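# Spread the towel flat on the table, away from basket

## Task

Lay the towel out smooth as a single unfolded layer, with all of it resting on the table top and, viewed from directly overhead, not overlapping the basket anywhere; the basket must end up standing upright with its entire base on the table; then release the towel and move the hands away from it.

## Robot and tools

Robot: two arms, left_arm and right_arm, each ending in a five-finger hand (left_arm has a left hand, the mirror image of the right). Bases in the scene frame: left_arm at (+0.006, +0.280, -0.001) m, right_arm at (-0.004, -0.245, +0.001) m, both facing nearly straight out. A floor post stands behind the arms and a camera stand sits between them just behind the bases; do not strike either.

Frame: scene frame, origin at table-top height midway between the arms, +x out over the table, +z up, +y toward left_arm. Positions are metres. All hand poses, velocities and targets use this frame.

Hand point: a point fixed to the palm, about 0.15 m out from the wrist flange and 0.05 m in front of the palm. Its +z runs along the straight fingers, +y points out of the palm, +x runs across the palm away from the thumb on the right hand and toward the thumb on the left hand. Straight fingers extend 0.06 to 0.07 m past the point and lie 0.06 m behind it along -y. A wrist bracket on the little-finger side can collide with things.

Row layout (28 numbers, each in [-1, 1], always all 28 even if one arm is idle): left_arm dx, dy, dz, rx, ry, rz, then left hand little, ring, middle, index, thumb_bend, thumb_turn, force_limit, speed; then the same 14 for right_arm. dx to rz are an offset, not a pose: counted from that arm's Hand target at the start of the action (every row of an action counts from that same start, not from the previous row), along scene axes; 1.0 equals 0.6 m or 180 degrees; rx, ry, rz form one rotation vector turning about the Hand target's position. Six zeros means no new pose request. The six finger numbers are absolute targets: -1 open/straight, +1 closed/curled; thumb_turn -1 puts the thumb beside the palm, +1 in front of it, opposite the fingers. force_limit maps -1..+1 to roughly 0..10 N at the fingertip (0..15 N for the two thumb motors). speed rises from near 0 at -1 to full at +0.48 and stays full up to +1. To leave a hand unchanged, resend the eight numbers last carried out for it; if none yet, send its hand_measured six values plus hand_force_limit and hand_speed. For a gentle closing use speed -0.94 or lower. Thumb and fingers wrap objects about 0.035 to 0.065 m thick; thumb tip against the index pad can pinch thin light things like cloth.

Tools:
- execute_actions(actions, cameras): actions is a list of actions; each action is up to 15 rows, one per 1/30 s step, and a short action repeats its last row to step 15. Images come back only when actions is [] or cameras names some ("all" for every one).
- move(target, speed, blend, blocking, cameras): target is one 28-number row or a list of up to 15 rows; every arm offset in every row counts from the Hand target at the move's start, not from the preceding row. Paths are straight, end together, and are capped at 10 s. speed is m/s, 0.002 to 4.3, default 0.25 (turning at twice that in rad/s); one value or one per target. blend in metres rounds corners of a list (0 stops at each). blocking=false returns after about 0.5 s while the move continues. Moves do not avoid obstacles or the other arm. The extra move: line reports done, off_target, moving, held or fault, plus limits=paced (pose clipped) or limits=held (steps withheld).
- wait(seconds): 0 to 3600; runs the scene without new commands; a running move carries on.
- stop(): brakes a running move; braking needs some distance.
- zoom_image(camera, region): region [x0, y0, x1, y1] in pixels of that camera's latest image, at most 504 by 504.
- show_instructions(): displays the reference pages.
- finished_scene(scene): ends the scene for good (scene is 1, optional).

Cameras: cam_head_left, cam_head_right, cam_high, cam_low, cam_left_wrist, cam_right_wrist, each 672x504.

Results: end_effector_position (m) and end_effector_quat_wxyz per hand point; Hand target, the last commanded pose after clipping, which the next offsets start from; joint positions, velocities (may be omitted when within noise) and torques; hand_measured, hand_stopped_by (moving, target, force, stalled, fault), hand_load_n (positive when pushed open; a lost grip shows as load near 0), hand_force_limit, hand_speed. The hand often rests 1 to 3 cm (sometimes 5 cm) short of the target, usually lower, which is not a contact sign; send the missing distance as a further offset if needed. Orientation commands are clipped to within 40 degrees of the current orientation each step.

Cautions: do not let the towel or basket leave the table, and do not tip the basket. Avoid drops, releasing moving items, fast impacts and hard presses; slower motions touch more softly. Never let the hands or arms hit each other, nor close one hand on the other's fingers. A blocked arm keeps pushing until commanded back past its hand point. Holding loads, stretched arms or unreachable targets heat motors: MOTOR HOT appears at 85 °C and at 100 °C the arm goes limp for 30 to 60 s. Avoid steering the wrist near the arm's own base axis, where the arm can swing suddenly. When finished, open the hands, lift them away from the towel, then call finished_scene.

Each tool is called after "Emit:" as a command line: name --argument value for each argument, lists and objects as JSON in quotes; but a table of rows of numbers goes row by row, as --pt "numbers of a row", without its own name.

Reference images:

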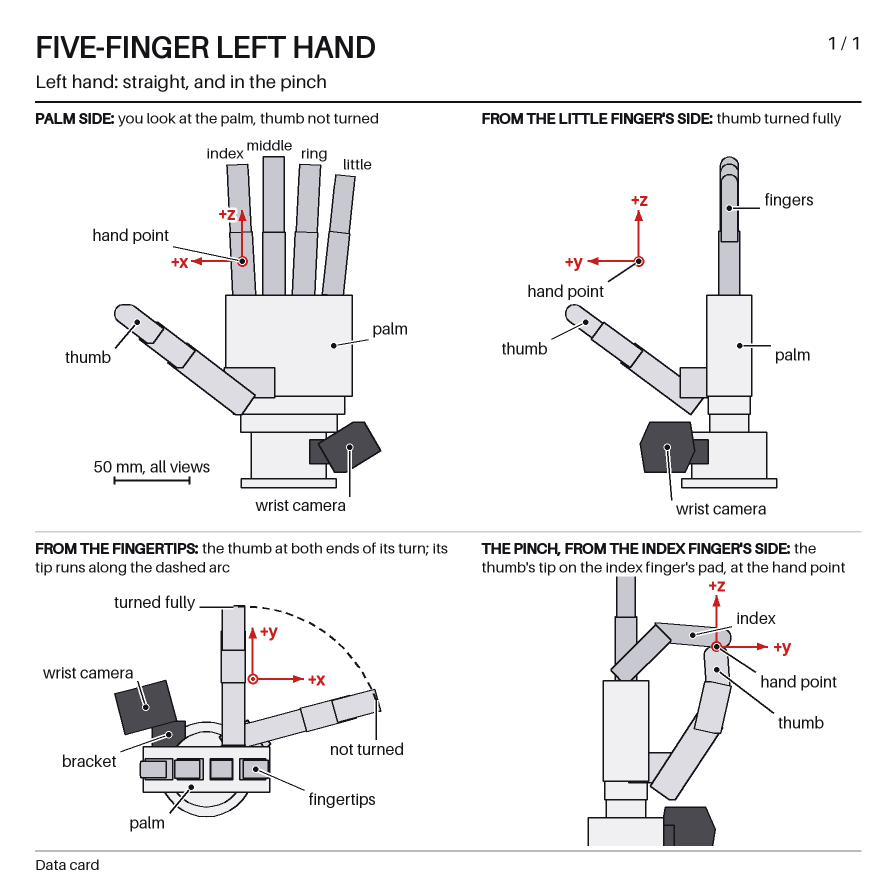

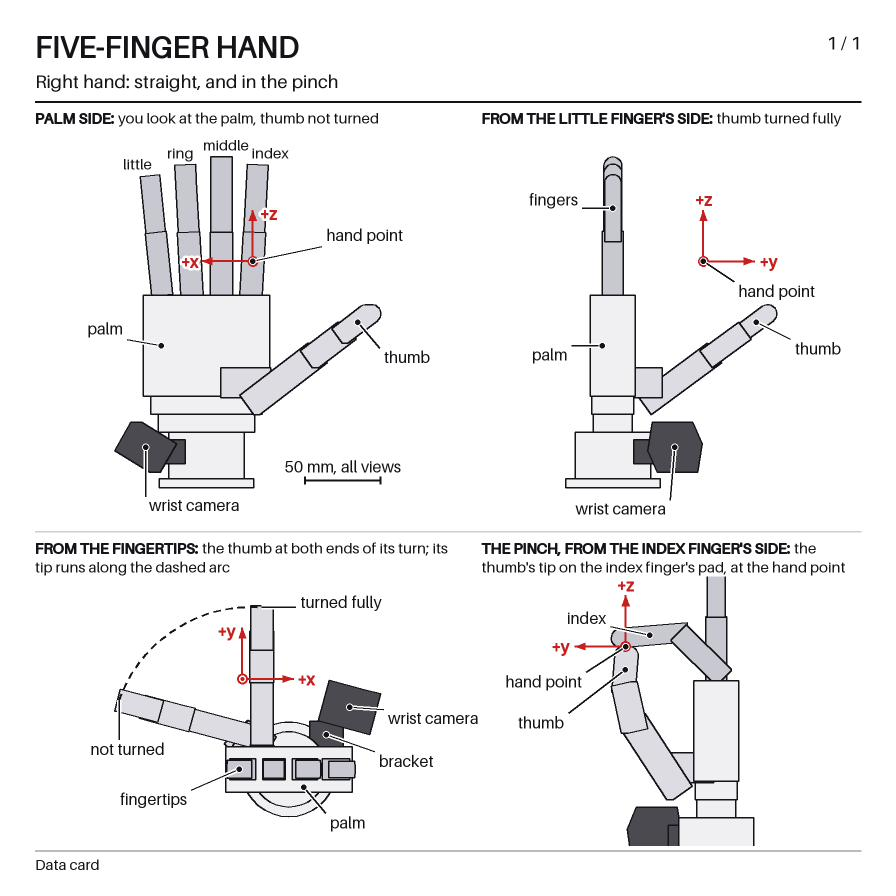

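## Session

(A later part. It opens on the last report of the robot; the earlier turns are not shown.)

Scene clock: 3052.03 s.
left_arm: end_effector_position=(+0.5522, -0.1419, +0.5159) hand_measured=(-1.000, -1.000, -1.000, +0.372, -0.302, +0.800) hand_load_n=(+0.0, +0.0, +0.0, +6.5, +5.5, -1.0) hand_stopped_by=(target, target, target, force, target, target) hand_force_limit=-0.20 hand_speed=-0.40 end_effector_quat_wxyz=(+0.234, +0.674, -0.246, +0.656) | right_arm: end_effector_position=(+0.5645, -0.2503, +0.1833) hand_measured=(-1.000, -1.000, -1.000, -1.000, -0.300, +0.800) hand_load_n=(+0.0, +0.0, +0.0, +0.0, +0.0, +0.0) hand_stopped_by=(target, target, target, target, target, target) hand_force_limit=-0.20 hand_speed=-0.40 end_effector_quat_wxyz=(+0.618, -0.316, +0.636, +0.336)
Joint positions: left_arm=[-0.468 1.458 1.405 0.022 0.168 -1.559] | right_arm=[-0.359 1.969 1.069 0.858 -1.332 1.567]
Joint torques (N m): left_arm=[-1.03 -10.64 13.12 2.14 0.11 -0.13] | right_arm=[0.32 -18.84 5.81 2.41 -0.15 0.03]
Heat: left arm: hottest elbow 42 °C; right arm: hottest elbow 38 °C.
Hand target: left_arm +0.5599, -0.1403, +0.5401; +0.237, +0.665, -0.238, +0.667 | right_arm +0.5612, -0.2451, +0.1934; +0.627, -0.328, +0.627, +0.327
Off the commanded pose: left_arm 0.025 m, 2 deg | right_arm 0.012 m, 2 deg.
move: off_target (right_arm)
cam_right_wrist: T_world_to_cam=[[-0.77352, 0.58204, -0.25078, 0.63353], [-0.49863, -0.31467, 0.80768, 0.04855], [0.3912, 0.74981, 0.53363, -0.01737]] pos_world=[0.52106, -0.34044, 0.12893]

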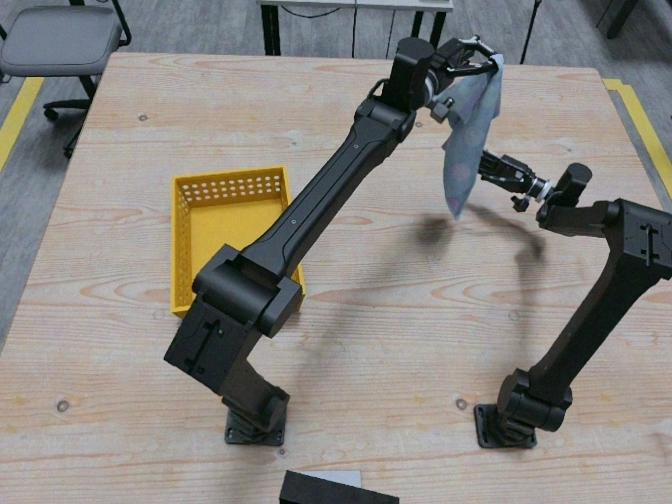

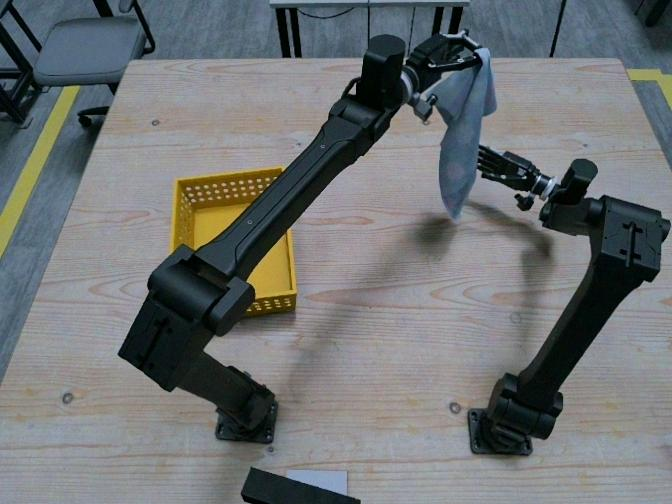

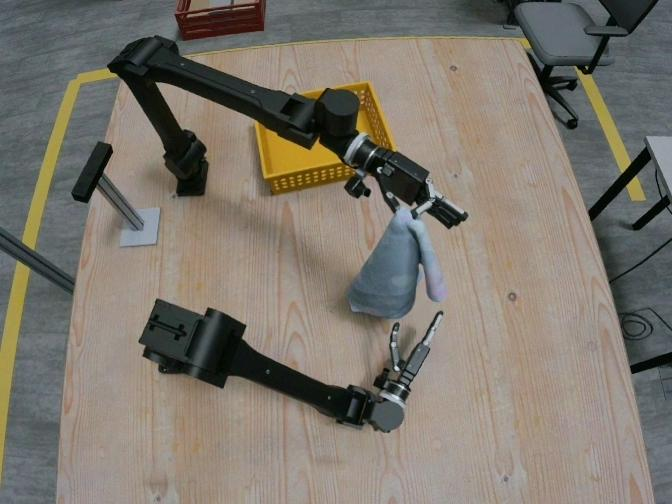

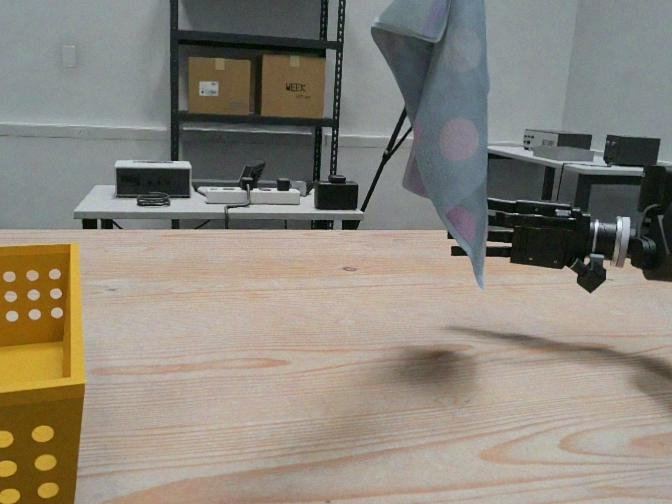

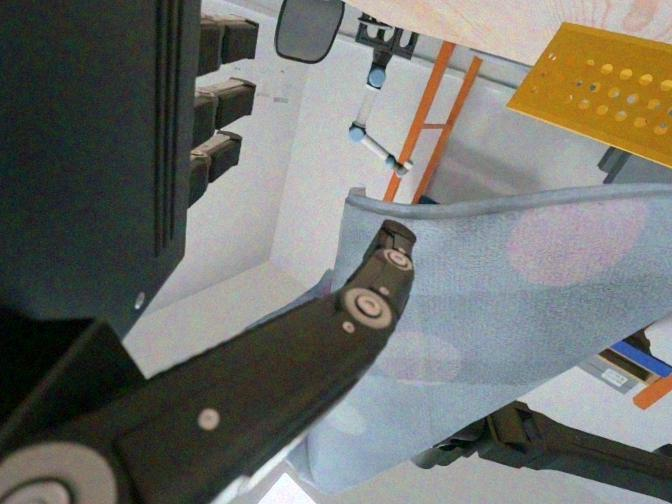

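Emit:
move --pt "0 0 0 0 0 0 -1 -1 -1 0.5 -0.3 0.8 -0.2 -0.4 -0.005 0.012 0 0 0 0 -1 -1 -1 -1 -0.3 0.8 -0.2 -0.4" --pt "0 0 0 0 0 0 -1 -1 -1 0.5 -0.3 0.8 -0.2 -0.4 -0.005 0.012 0 0 0 0 -1 -1 -1 0.5 -0.3 0.8 -0.2 -0.4" --speed 0.08 --cameras '["cam_head_left","cam_head_right","cam_high","cam_low","cam_right_wrist"]'

Emit:
zoom_image --camera "cam_high" --region '[310, 160, 490, 400]'

Emit:
zoom_image --camera "cam_right_wrist" --region '[200, 120, 560, 420]'

Scene clock: 3072.00 s.
left_arm: end_effector_position=(+0.5522, -0.1419, +0.5159) hand_measured=(-1.000, -1.000, -1.000, +0.372, -0.302, +0.800) hand_load_n=(-0.5, +0.0, +0.0, +6.5, +5.5, -1.0) hand_stopped_by=(target, target, target, force, target, target) hand_force_limit=-0.20 hand_speed=-0.40 end_effector_quat_wxyz=(+0.234, +0.674, -0.246, +0.656) | right_arm: end_effector_position=(+0.5616, -0.2450, +0.1830) hand_measured=(-1.000, -1.000, -1.000, +0.372, -0.302, +0.800) hand_load_n=(+0.0, +0.0, +0.0, +7.0, +5.0, -0.5) hand_stopped_by=(target, target, target, force, target, target) hand_force_limit=-0.20 hand_speed=-0.40 end_effector_quat_wxyz=(+0.619, -0.316, +0.637, +0.335)
Joint positions: left_arm=[-0.468 1.458 1.405 0.022 0.168 -1.559] | right_arm=[-0.352 1.961 1.052 0.868 -1.322 1.567]
Joint torques (N m): left_arm=[-1.03 -10.64 13.12 2.15 0.11 -0.13] | right_arm=[0.5 -18.73 5.76 2.51 -0.15 0.05]
Heat: left arm: hottest elbow 43 °C; right arm: hottest elbow 37 °C.
Hand target: left_arm +0.5599, -0.1403, +0.5401; +0.237, +0.665, -0.238, +0.667 | right_arm +0.5582, -0.2378, +0.1935; +0.626, -0.328, +0.627, +0.328
Off the commanded pose: left_arm 0.025 m, 2 deg | right_arm 0.013 m, 2 deg.
move: off_target (right_arm); target 2's new numbers were sent with right_arm's hand 0.013 m and 2 deg from that target
cam_right_wrist: T_world_to_cam=[[-0.77129, 0.58448, -0.25198, 0.6276], [-0.50045, -0.31228, 0.80749, 0.0507], [0.39327, 0.74891, 0.53336, -0.02142]] pos_world=[0.51785, -0.33495, 0.12863]

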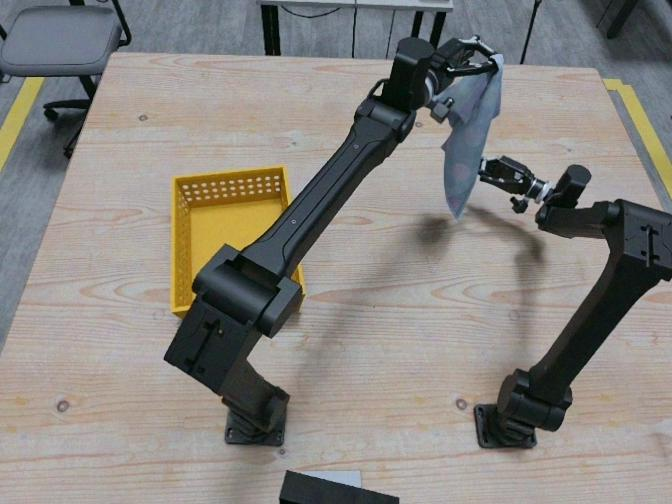

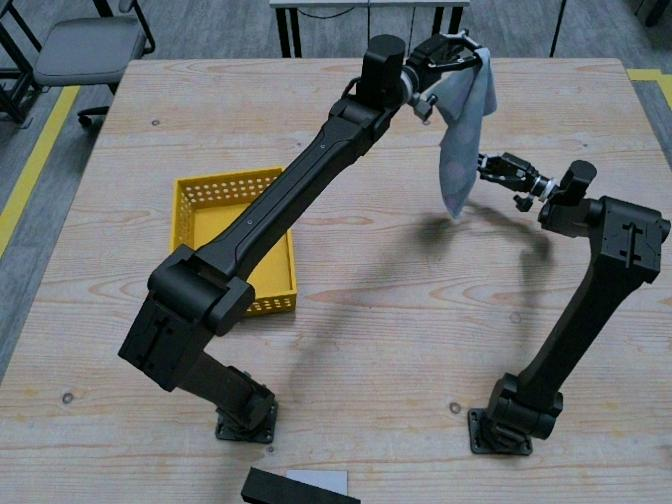

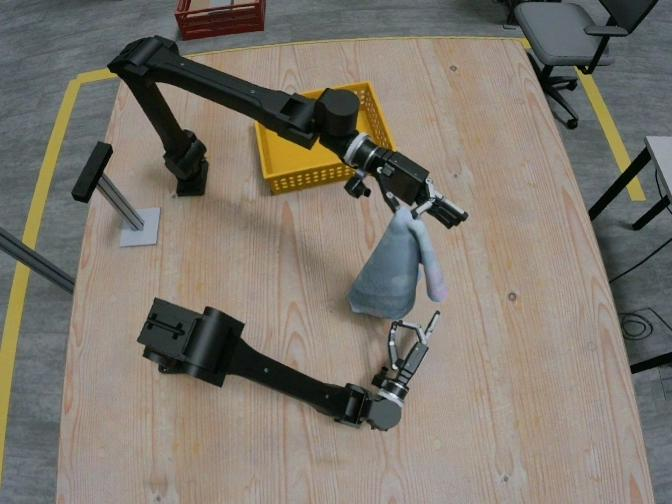

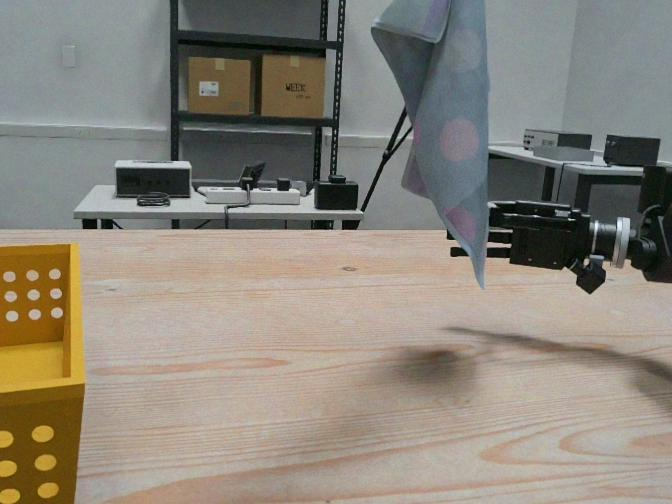

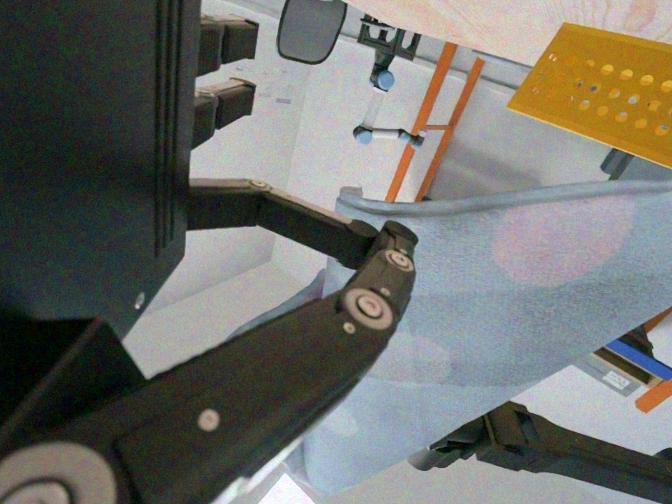

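Scaled by 2.100 from the camera's image (finer frame: 960x720).

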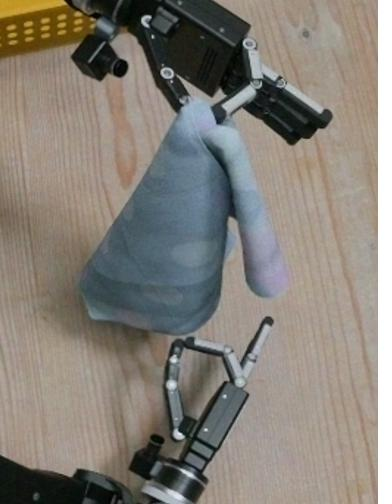

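Scaled by 1.400 from the camera's image (finer frame: 960x720).

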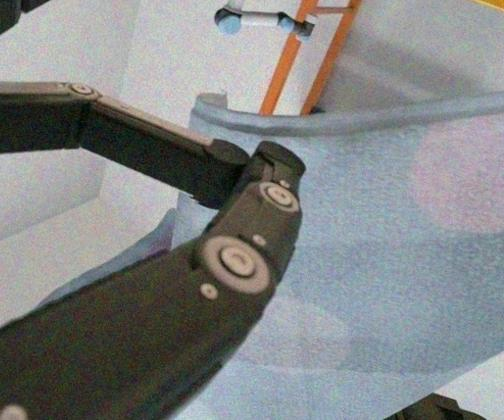

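Emit:
move --pt "0 0 0 0 0 0 -1 -1 -1 0.5 -0.3 0.8 -0.2 -0.4 0 0 0 0 0 0 -1 -1 -1 -1 -0.3 0.8 -0.2 -0.4" --pt "0 0 0 0 0 0 -1 -1 -1 0.5 -0.3 0.8 -0.2 -0.4 0.033 0.048 0 0 0 0 -1 -1 -1 -1 -0.3 0.8 -0.2 -0.4" --speed 0.08 --cameras '["cam_head_left","cam_head_right","cam_high","cam_low","cam_right_wrist"]'

Emit:
zoom_image --camera "cam_high" --region '[310, 160, 490, 400]'

Emit:
zoom_image --camera "cam_right_wrist" --region '[200, 120, 560, 420]'

Scene clock: 3081.20 s.
left_arm: end_effector_position=(+0.5522, -0.1419, +0.5159) hand_measured=(-1.000, -1.000, -1.000, +0.372, -0.302, +0.800) hand_load_n=(+0.0, +0.0, +0.0, +6.5, +5.5, -1.0) hand_stopped_by=(target, target, target, force, target, target) hand_force_limit=-0.20 hand_speed=-0.40 end_effector_quat_wxyz=(+0.234, +0.674, -0.246, +0.656) | right_arm: end_effector_position=(+0.5724, -0.2096, +0.1825) hand_measured=(-1.000, -1.000, -1.000, -1.000, -0.300, +0.800) hand_load_n=(+0.0, +0.0, +0.0, +0.0, +0.0, +0.0) hand_stopped_by=(target, target, target, target, target, target) hand_force_limit=-0.20 hand_speed=-0.40 end_effector_quat_wxyz=(+0.617, -0.318, +0.636, +0.336)
Joint positions: left_arm=[-0.468 1.458 1.405 0.022 0.168 -1.559] | right_arm=[-0.283 1.961 1.052 0.868 -1.26 1.567]
Joint torques (N m): left_arm=[-1.03 -10.64 13.12 2.15 0.11 -0.13] | right_arm=[-0.03 -17.61 8.05 2.1 -0.15 0.07]
Heat: left arm: hottest elbow 43 °C; right arm: hottest elbow 36 °C.
Hand target: left_arm +0.5599, -0.1403, +0.5401; +0.237, +0.665, -0.238, +0.667 | right_arm +0.5779, -0.2090, +0.1935; +0.626, -0.328, +0.627, +0.328
Off the commanded pose: left_arm 0.025 m, 2 deg | right_arm 0.012 m, 2 deg.
move: off_target (right_arm)
cam_right_wrist: T_world_to_cam=[[-0.77532, 0.57881, -0.25269, 0.6163], [-0.4977, -0.31363, 0.80866, 0.06551], [0.38881, 0.75273, 0.53124, -0.04814]] pos_world=[0.52916, -0.29994, 0.12833]

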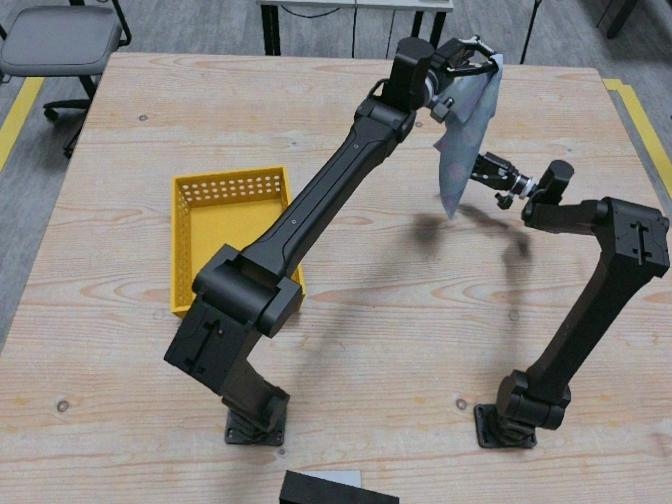

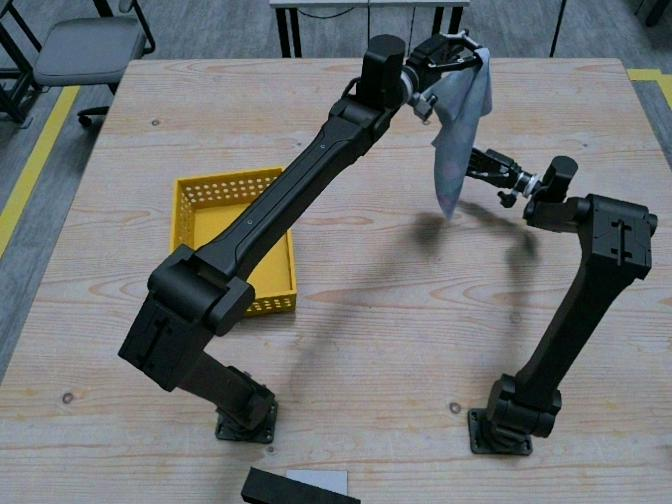

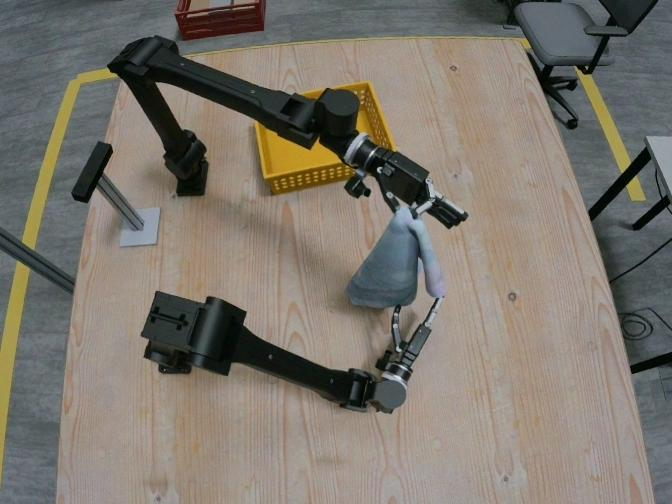

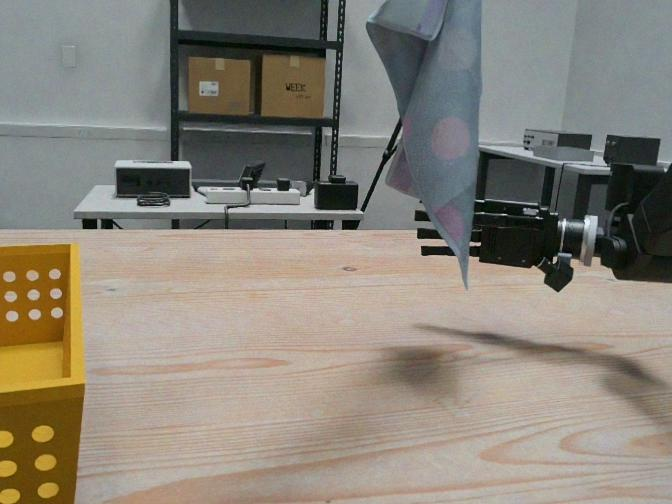

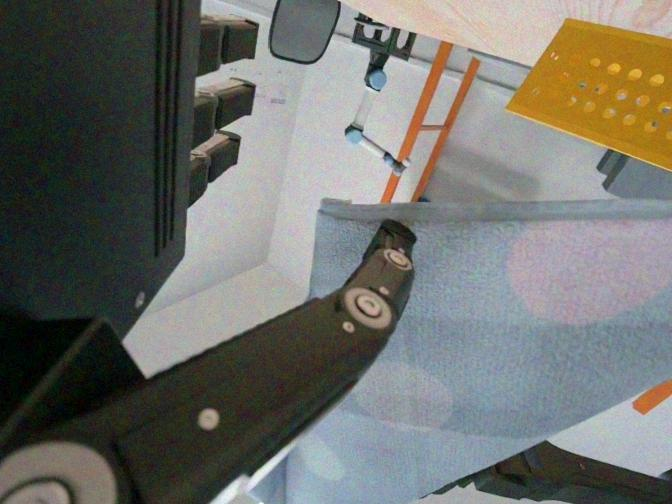

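Scaled by 2.100 from the camera's image (finer frame: 960x720).

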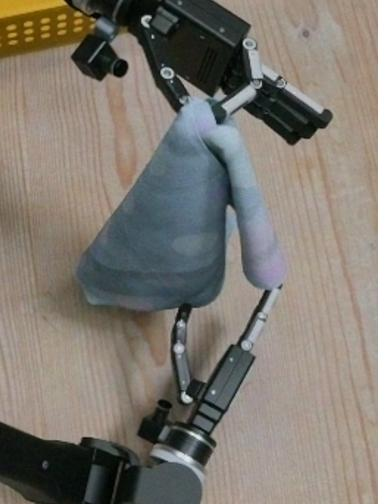

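Scaled by 1.400 from the camera's image (finer frame: 960x720).

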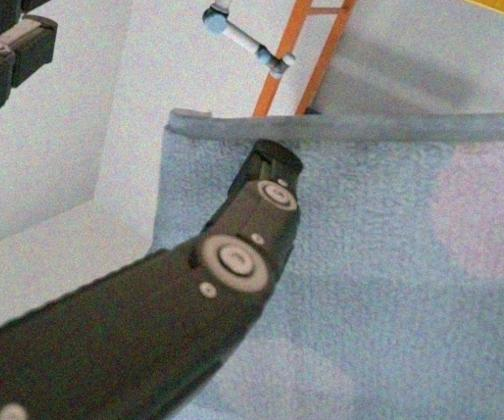

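Emit:
move --target '[0,0,0,0,0,0,-1,-1,-1,0.5,-0.3,0.8,-0.2,-0.4,0,0,0,0,0,0,-1,-1,-1,0.5,-0.3,0.8,-0.2,-0.4]' --cameras '["all"]'

Scene clock: 3110.10 s.
left_arm: end_effector_position=(+0.5522, -0.1419, +0.5159) hand_measured=(-1.000, -1.000, -1.000, +0.372, -0.302, +0.800) hand_load_n=(+0.0, +0.0, +0.0, +6.0, +5.5, -1.0) hand_stopped_by=(target, target, target, force, target, target) hand_force_limit=-0.20 hand_speed=-0.40 end_effector_quat_wxyz=(+0.234, +0.674, -0.246, +0.656) | right_arm: end_effector_position=(+0.5725, -0.2096, +0.1825) hand_measured=(-1.000, -1.000, -1.000, +0.320, -0.300, +0.800) hand_load_n=(+0.0, +0.0, +0.0, +3.5, +2.0, -0.5) hand_stopped_by=(target, target, target, force, target, target) hand_force_limit=-0.20 hand_speed=-0.40 end_effector_quat_wxyz=(+0.617, -0.318, +0.636, +0.336)
Joint positions: left_arm=[-0.468 1.458 1.405 0.022 0.168 -1.559] | right_arm=[-0.283 1.961 1.052 0.868 -1.259 1.567]
Joint torques (N m): left_arm=[-0.97 -10.7 13.12 2.14 0.11 -0.13] | right_arm=[-0.03 -17.44 8.03 2.1 -0.16 0.08]
Heat: left arm: hottest elbow 43 °C; right arm: hottest elbow 35 °C.
Hand target: left_arm +0.5599, -0.1403, +0.5401; +0.237, +0.665, -0.238, +0.667 | right_arm +0.5779, -0.2090, +0.1935; +0.626, -0.328, +0.627, +0.328
Off the commanded pose: left_arm 0.025 m, 2 deg | right_arm 0.012 m, 2 deg.
move: done
cam_left_wrist: T_world_to_cam=[[0.63016, 0.74888, 0.20513, -0.35015], [-0.47194, 0.15963, 0.86706, -0.15892], [0.61658, -0.6432, 0.45402, -0.55869]] pos_world=[0.49013, -0.07176, 0.46328]
cam_right_wrist: T_world_to_cam=[[-0.77511, 0.57909, -0.25269, 0.61641], [-0.4978, -0.31343, 0.80867, 0.06565], [0.3891, 0.7526, 0.53122, -0.04829]] pos_world=[0.52926, -0.30004, 0.12833]

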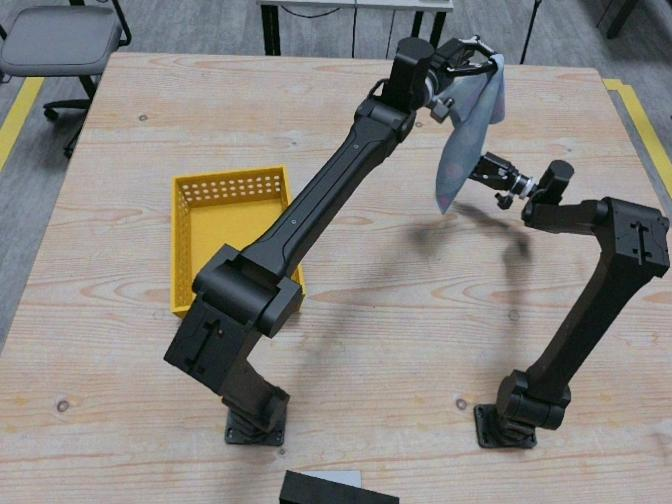

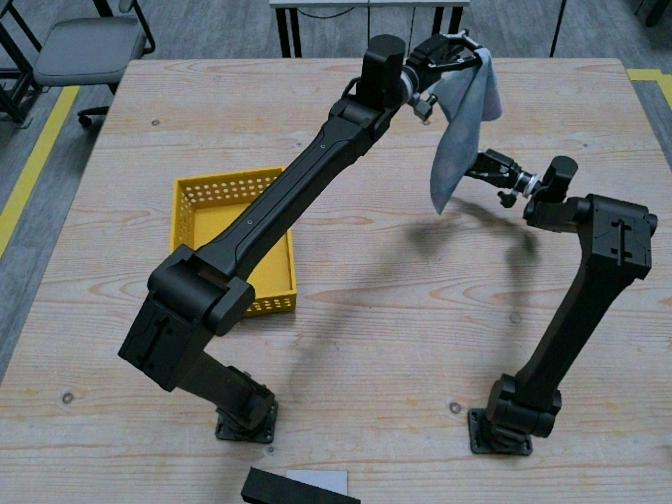

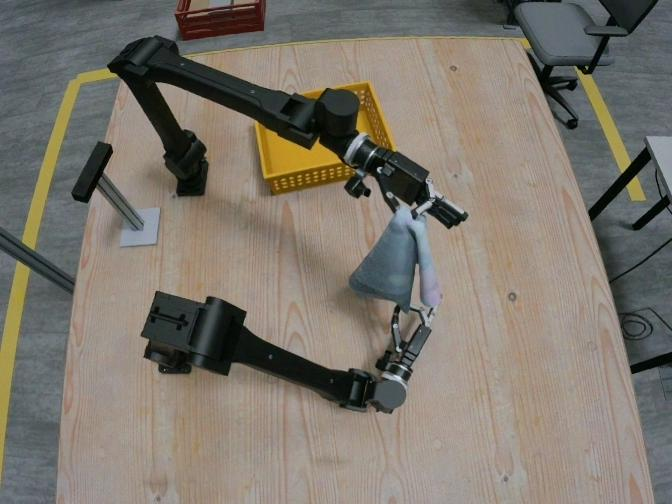

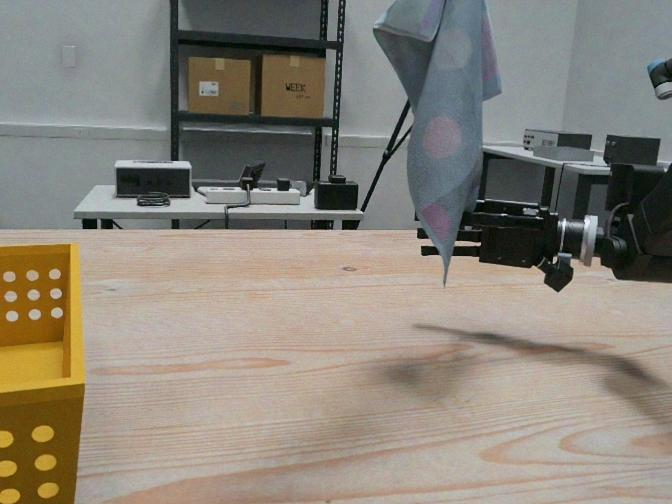

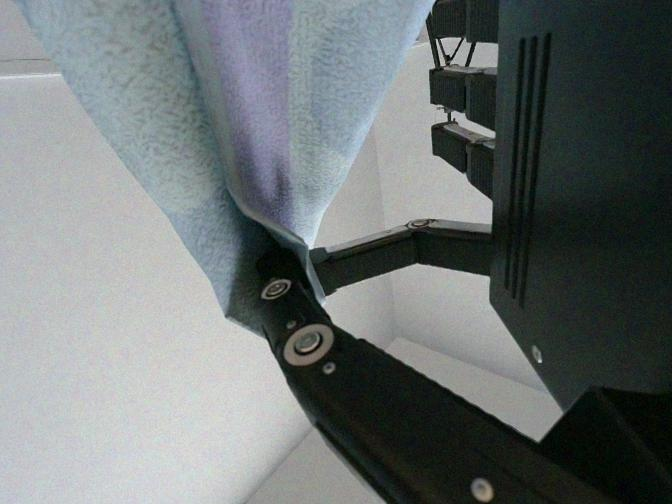

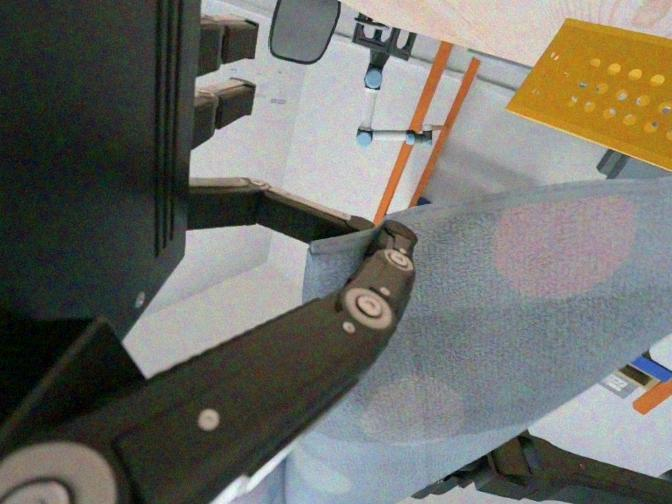

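Emit:
move --pt "-0.05 0.05 -0.05 0 0 0.111 -1 -1 -1 0.5 -0.3 0.8 -0.2 -0.4 -0.046 -0.188 0.22 0 0 -0.153 -1 -1 -1 0.5 -0.3 0.8 -0.2 -0.4" --pt "-0.1 0.1 -0.12 0 0 0.222 -1 -1 -1 0.5 -0.3 0.8 -0.2 -0.4 -0.0917 -0.34 0.394 0 0 -0.306 -1 -1 -1 0.5 -0.3 0.8 -0.2 -0.4" --speed 0.12 --blend 0.03 --cameras '["all"]'

Scene clock: 3159.40 s.
left_arm: end_effector_position=(+0.5064, -0.0803, +0.4576) hand_measured=(-1.000, -1.000, -1.000, +0.372, -0.302, +0.800) hand_load_n=(+0.0, +0.0, +0.0, +6.5, +5.5, -1.0) hand_stopped_by=(target, target, target, force, target, target) hand_force_limit=-0.20 hand_speed=-0.40 end_effector_quat_wxyz=(-0.017, +0.714, -0.005, +0.700) | right_arm: end_effector_position=(+0.5257, -0.4079, +0.4129) hand_measured=(-1.000, -1.000, -1.000, +0.320, -0.300, +0.800) hand_load_n=(+0.0, +0.0, +0.0, +3.5, +2.5, -1.0) hand_stopped_by=(target, target, target, force, target, target) hand_force_limit=-0.20 hand_speed=-0.40 end_effector_quat_wxyz=(+0.700, -0.001, +0.714, +0.009)
Joint positions: left_arm=[-0.726 1.289 1.083 0.18 -0.799 -1.559] | right_arm=[-0.576 1.259 0.922 0.313 -0.605 1.569]
Joint torques (N m): left_arm=[-2.14 -9.52 8.5 2.93 -0.17 -0.11] | right_arm=[-1.2 -11.63 11.23 1.61 -0.12 0.07]
Heat: left arm: hottest elbow 43 °C; right arm: hottest elbow 35 °C.
Hand target: left_arm +0.5000, -0.0802, +0.4681; -0.005, +0.706, +0.004, +0.708 | right_arm +0.5229, -0.4130, +0.4301; +0.707, -0.001, +0.707, +0.001
Off the commanded pose: left_arm 0.012 m, 2 deg | right_arm 0.018 m, 1 deg.
move: off_target (left_arm, right_arm)
cam_left_wrist: T_world_to_cam=[[-0.01081, 0.97343, 0.22873, -0.02354], [-0.47209, -0.20661, 0.85699, -0.1645], [0.88148, -0.09871, 0.46179, -0.55827]] pos_world=[0.41419, -0.06618, 0.40416]
cam_right_wrist: T_world_to_cam=[[0.01505, 0.96136, -0.2749, 0.50286], [-0.53981, 0.23923, 0.80708, 0.04205], [0.84165, 0.13625, 0.52255, -0.48905]] pos_world=[0.42674, -0.42686, 0.35985]

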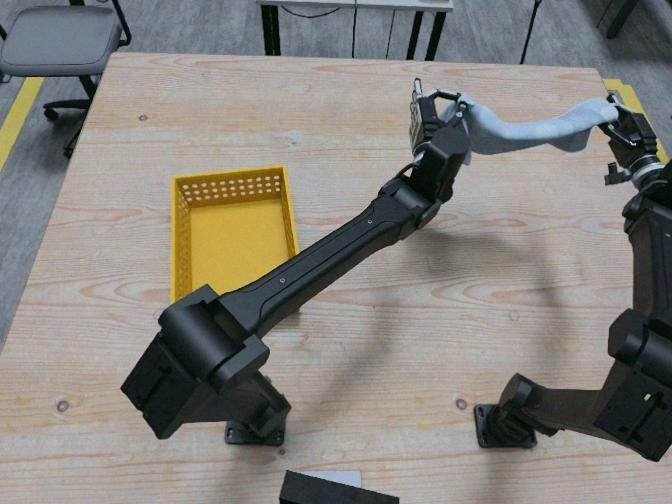

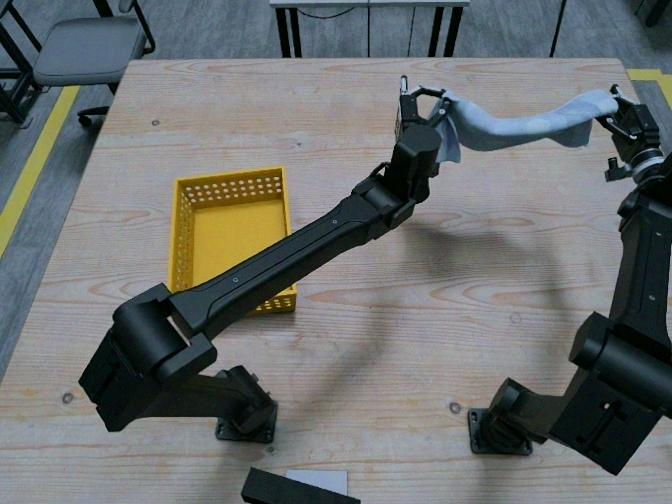

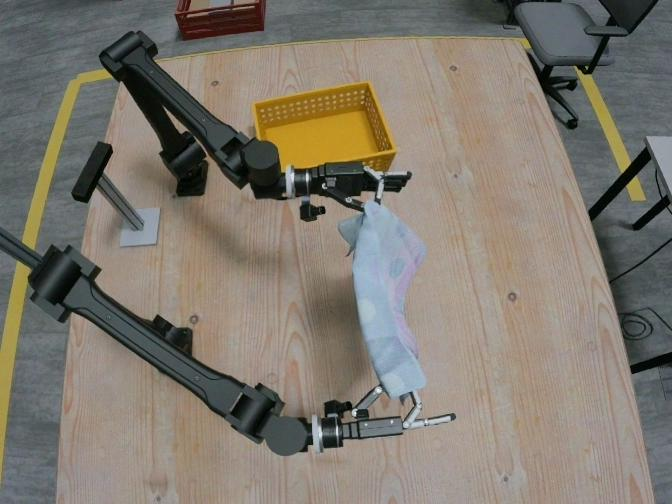

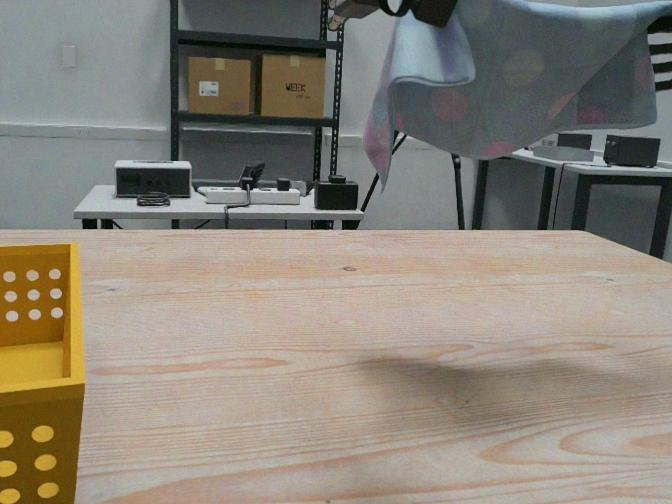

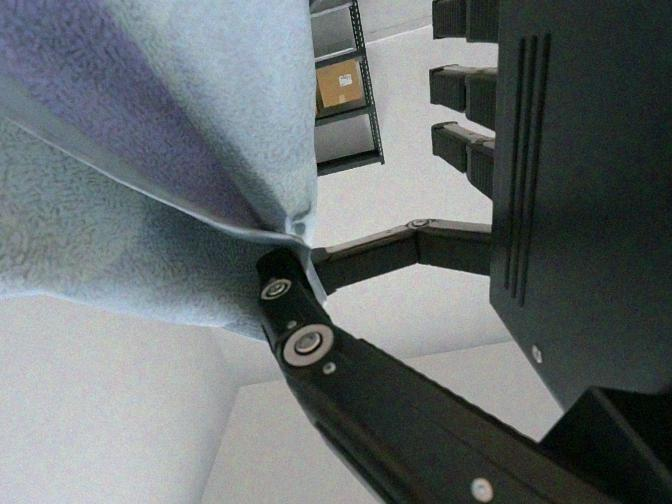

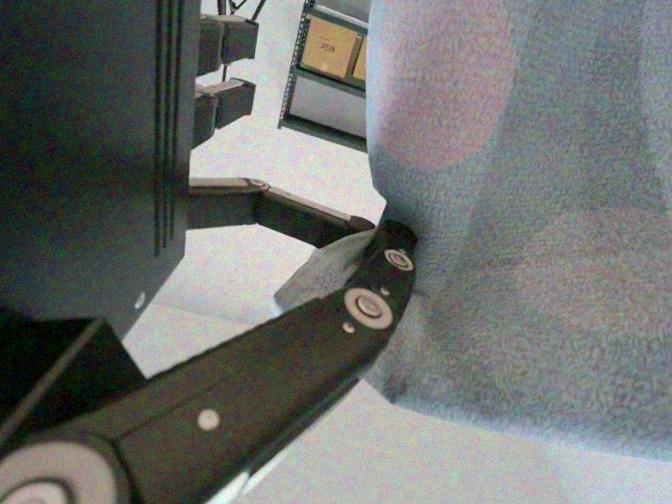

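Emit:
zoom_image --camera "cam_low" --region '[320, 0, 672, 220]'

Emit:
zoom_image --camera "cam_high" --region '[300, 140, 480, 460]'

Emit:
zoom_image --camera "cam_head_left" --region '[390, 60, 672, 220]'

Scaled by 1.432 from the camera's image (finer frame: 960x720).

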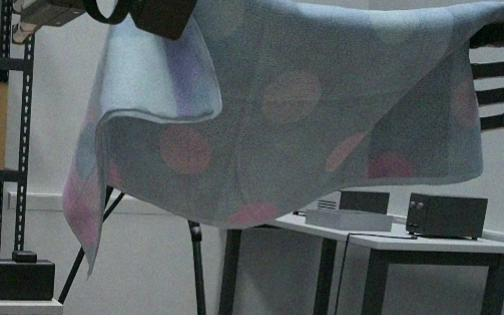

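Scaled by 1.575 from the camera's image (finer frame: 960x720).

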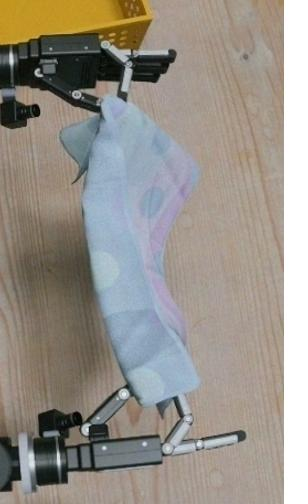

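Scaled by 1.787 from the camera's image (finer frame: 960x720).

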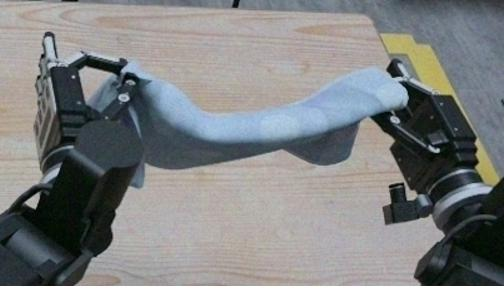

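Emit:
zoom_image --camera "cam_right_wrist" --region '[200, 0, 672, 504]'

Emit:
zoom_image --camera "cam_left_wrist" --region '[0, 0, 400, 400]'

Emit:
zoom_image --camera "cam_head_right" --region '[390, 60, 672, 220]'

Scaled by 1.000.

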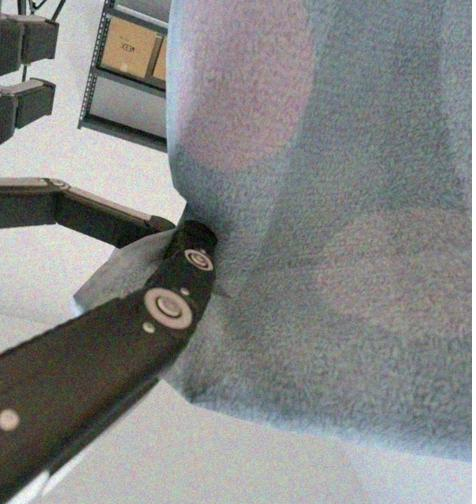

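Scaled by 1.260 from the camera's image (finer frame: 960x720).

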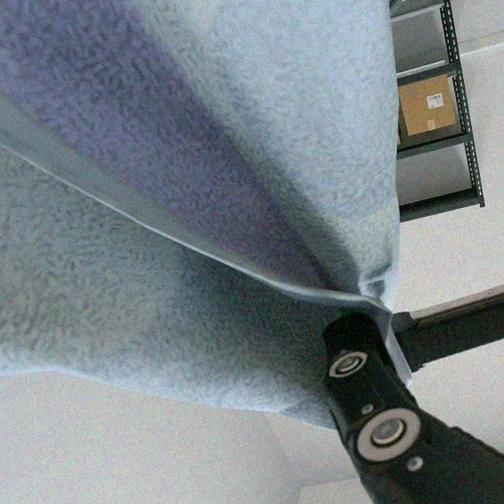

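Scaled by 1.787 from the camera's image (finer frame: 960x720).

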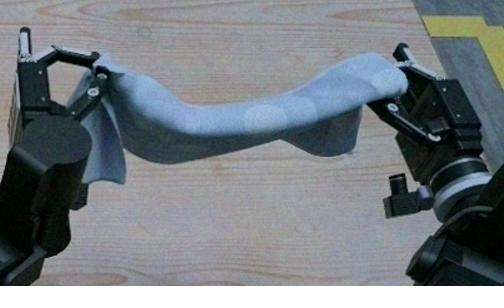

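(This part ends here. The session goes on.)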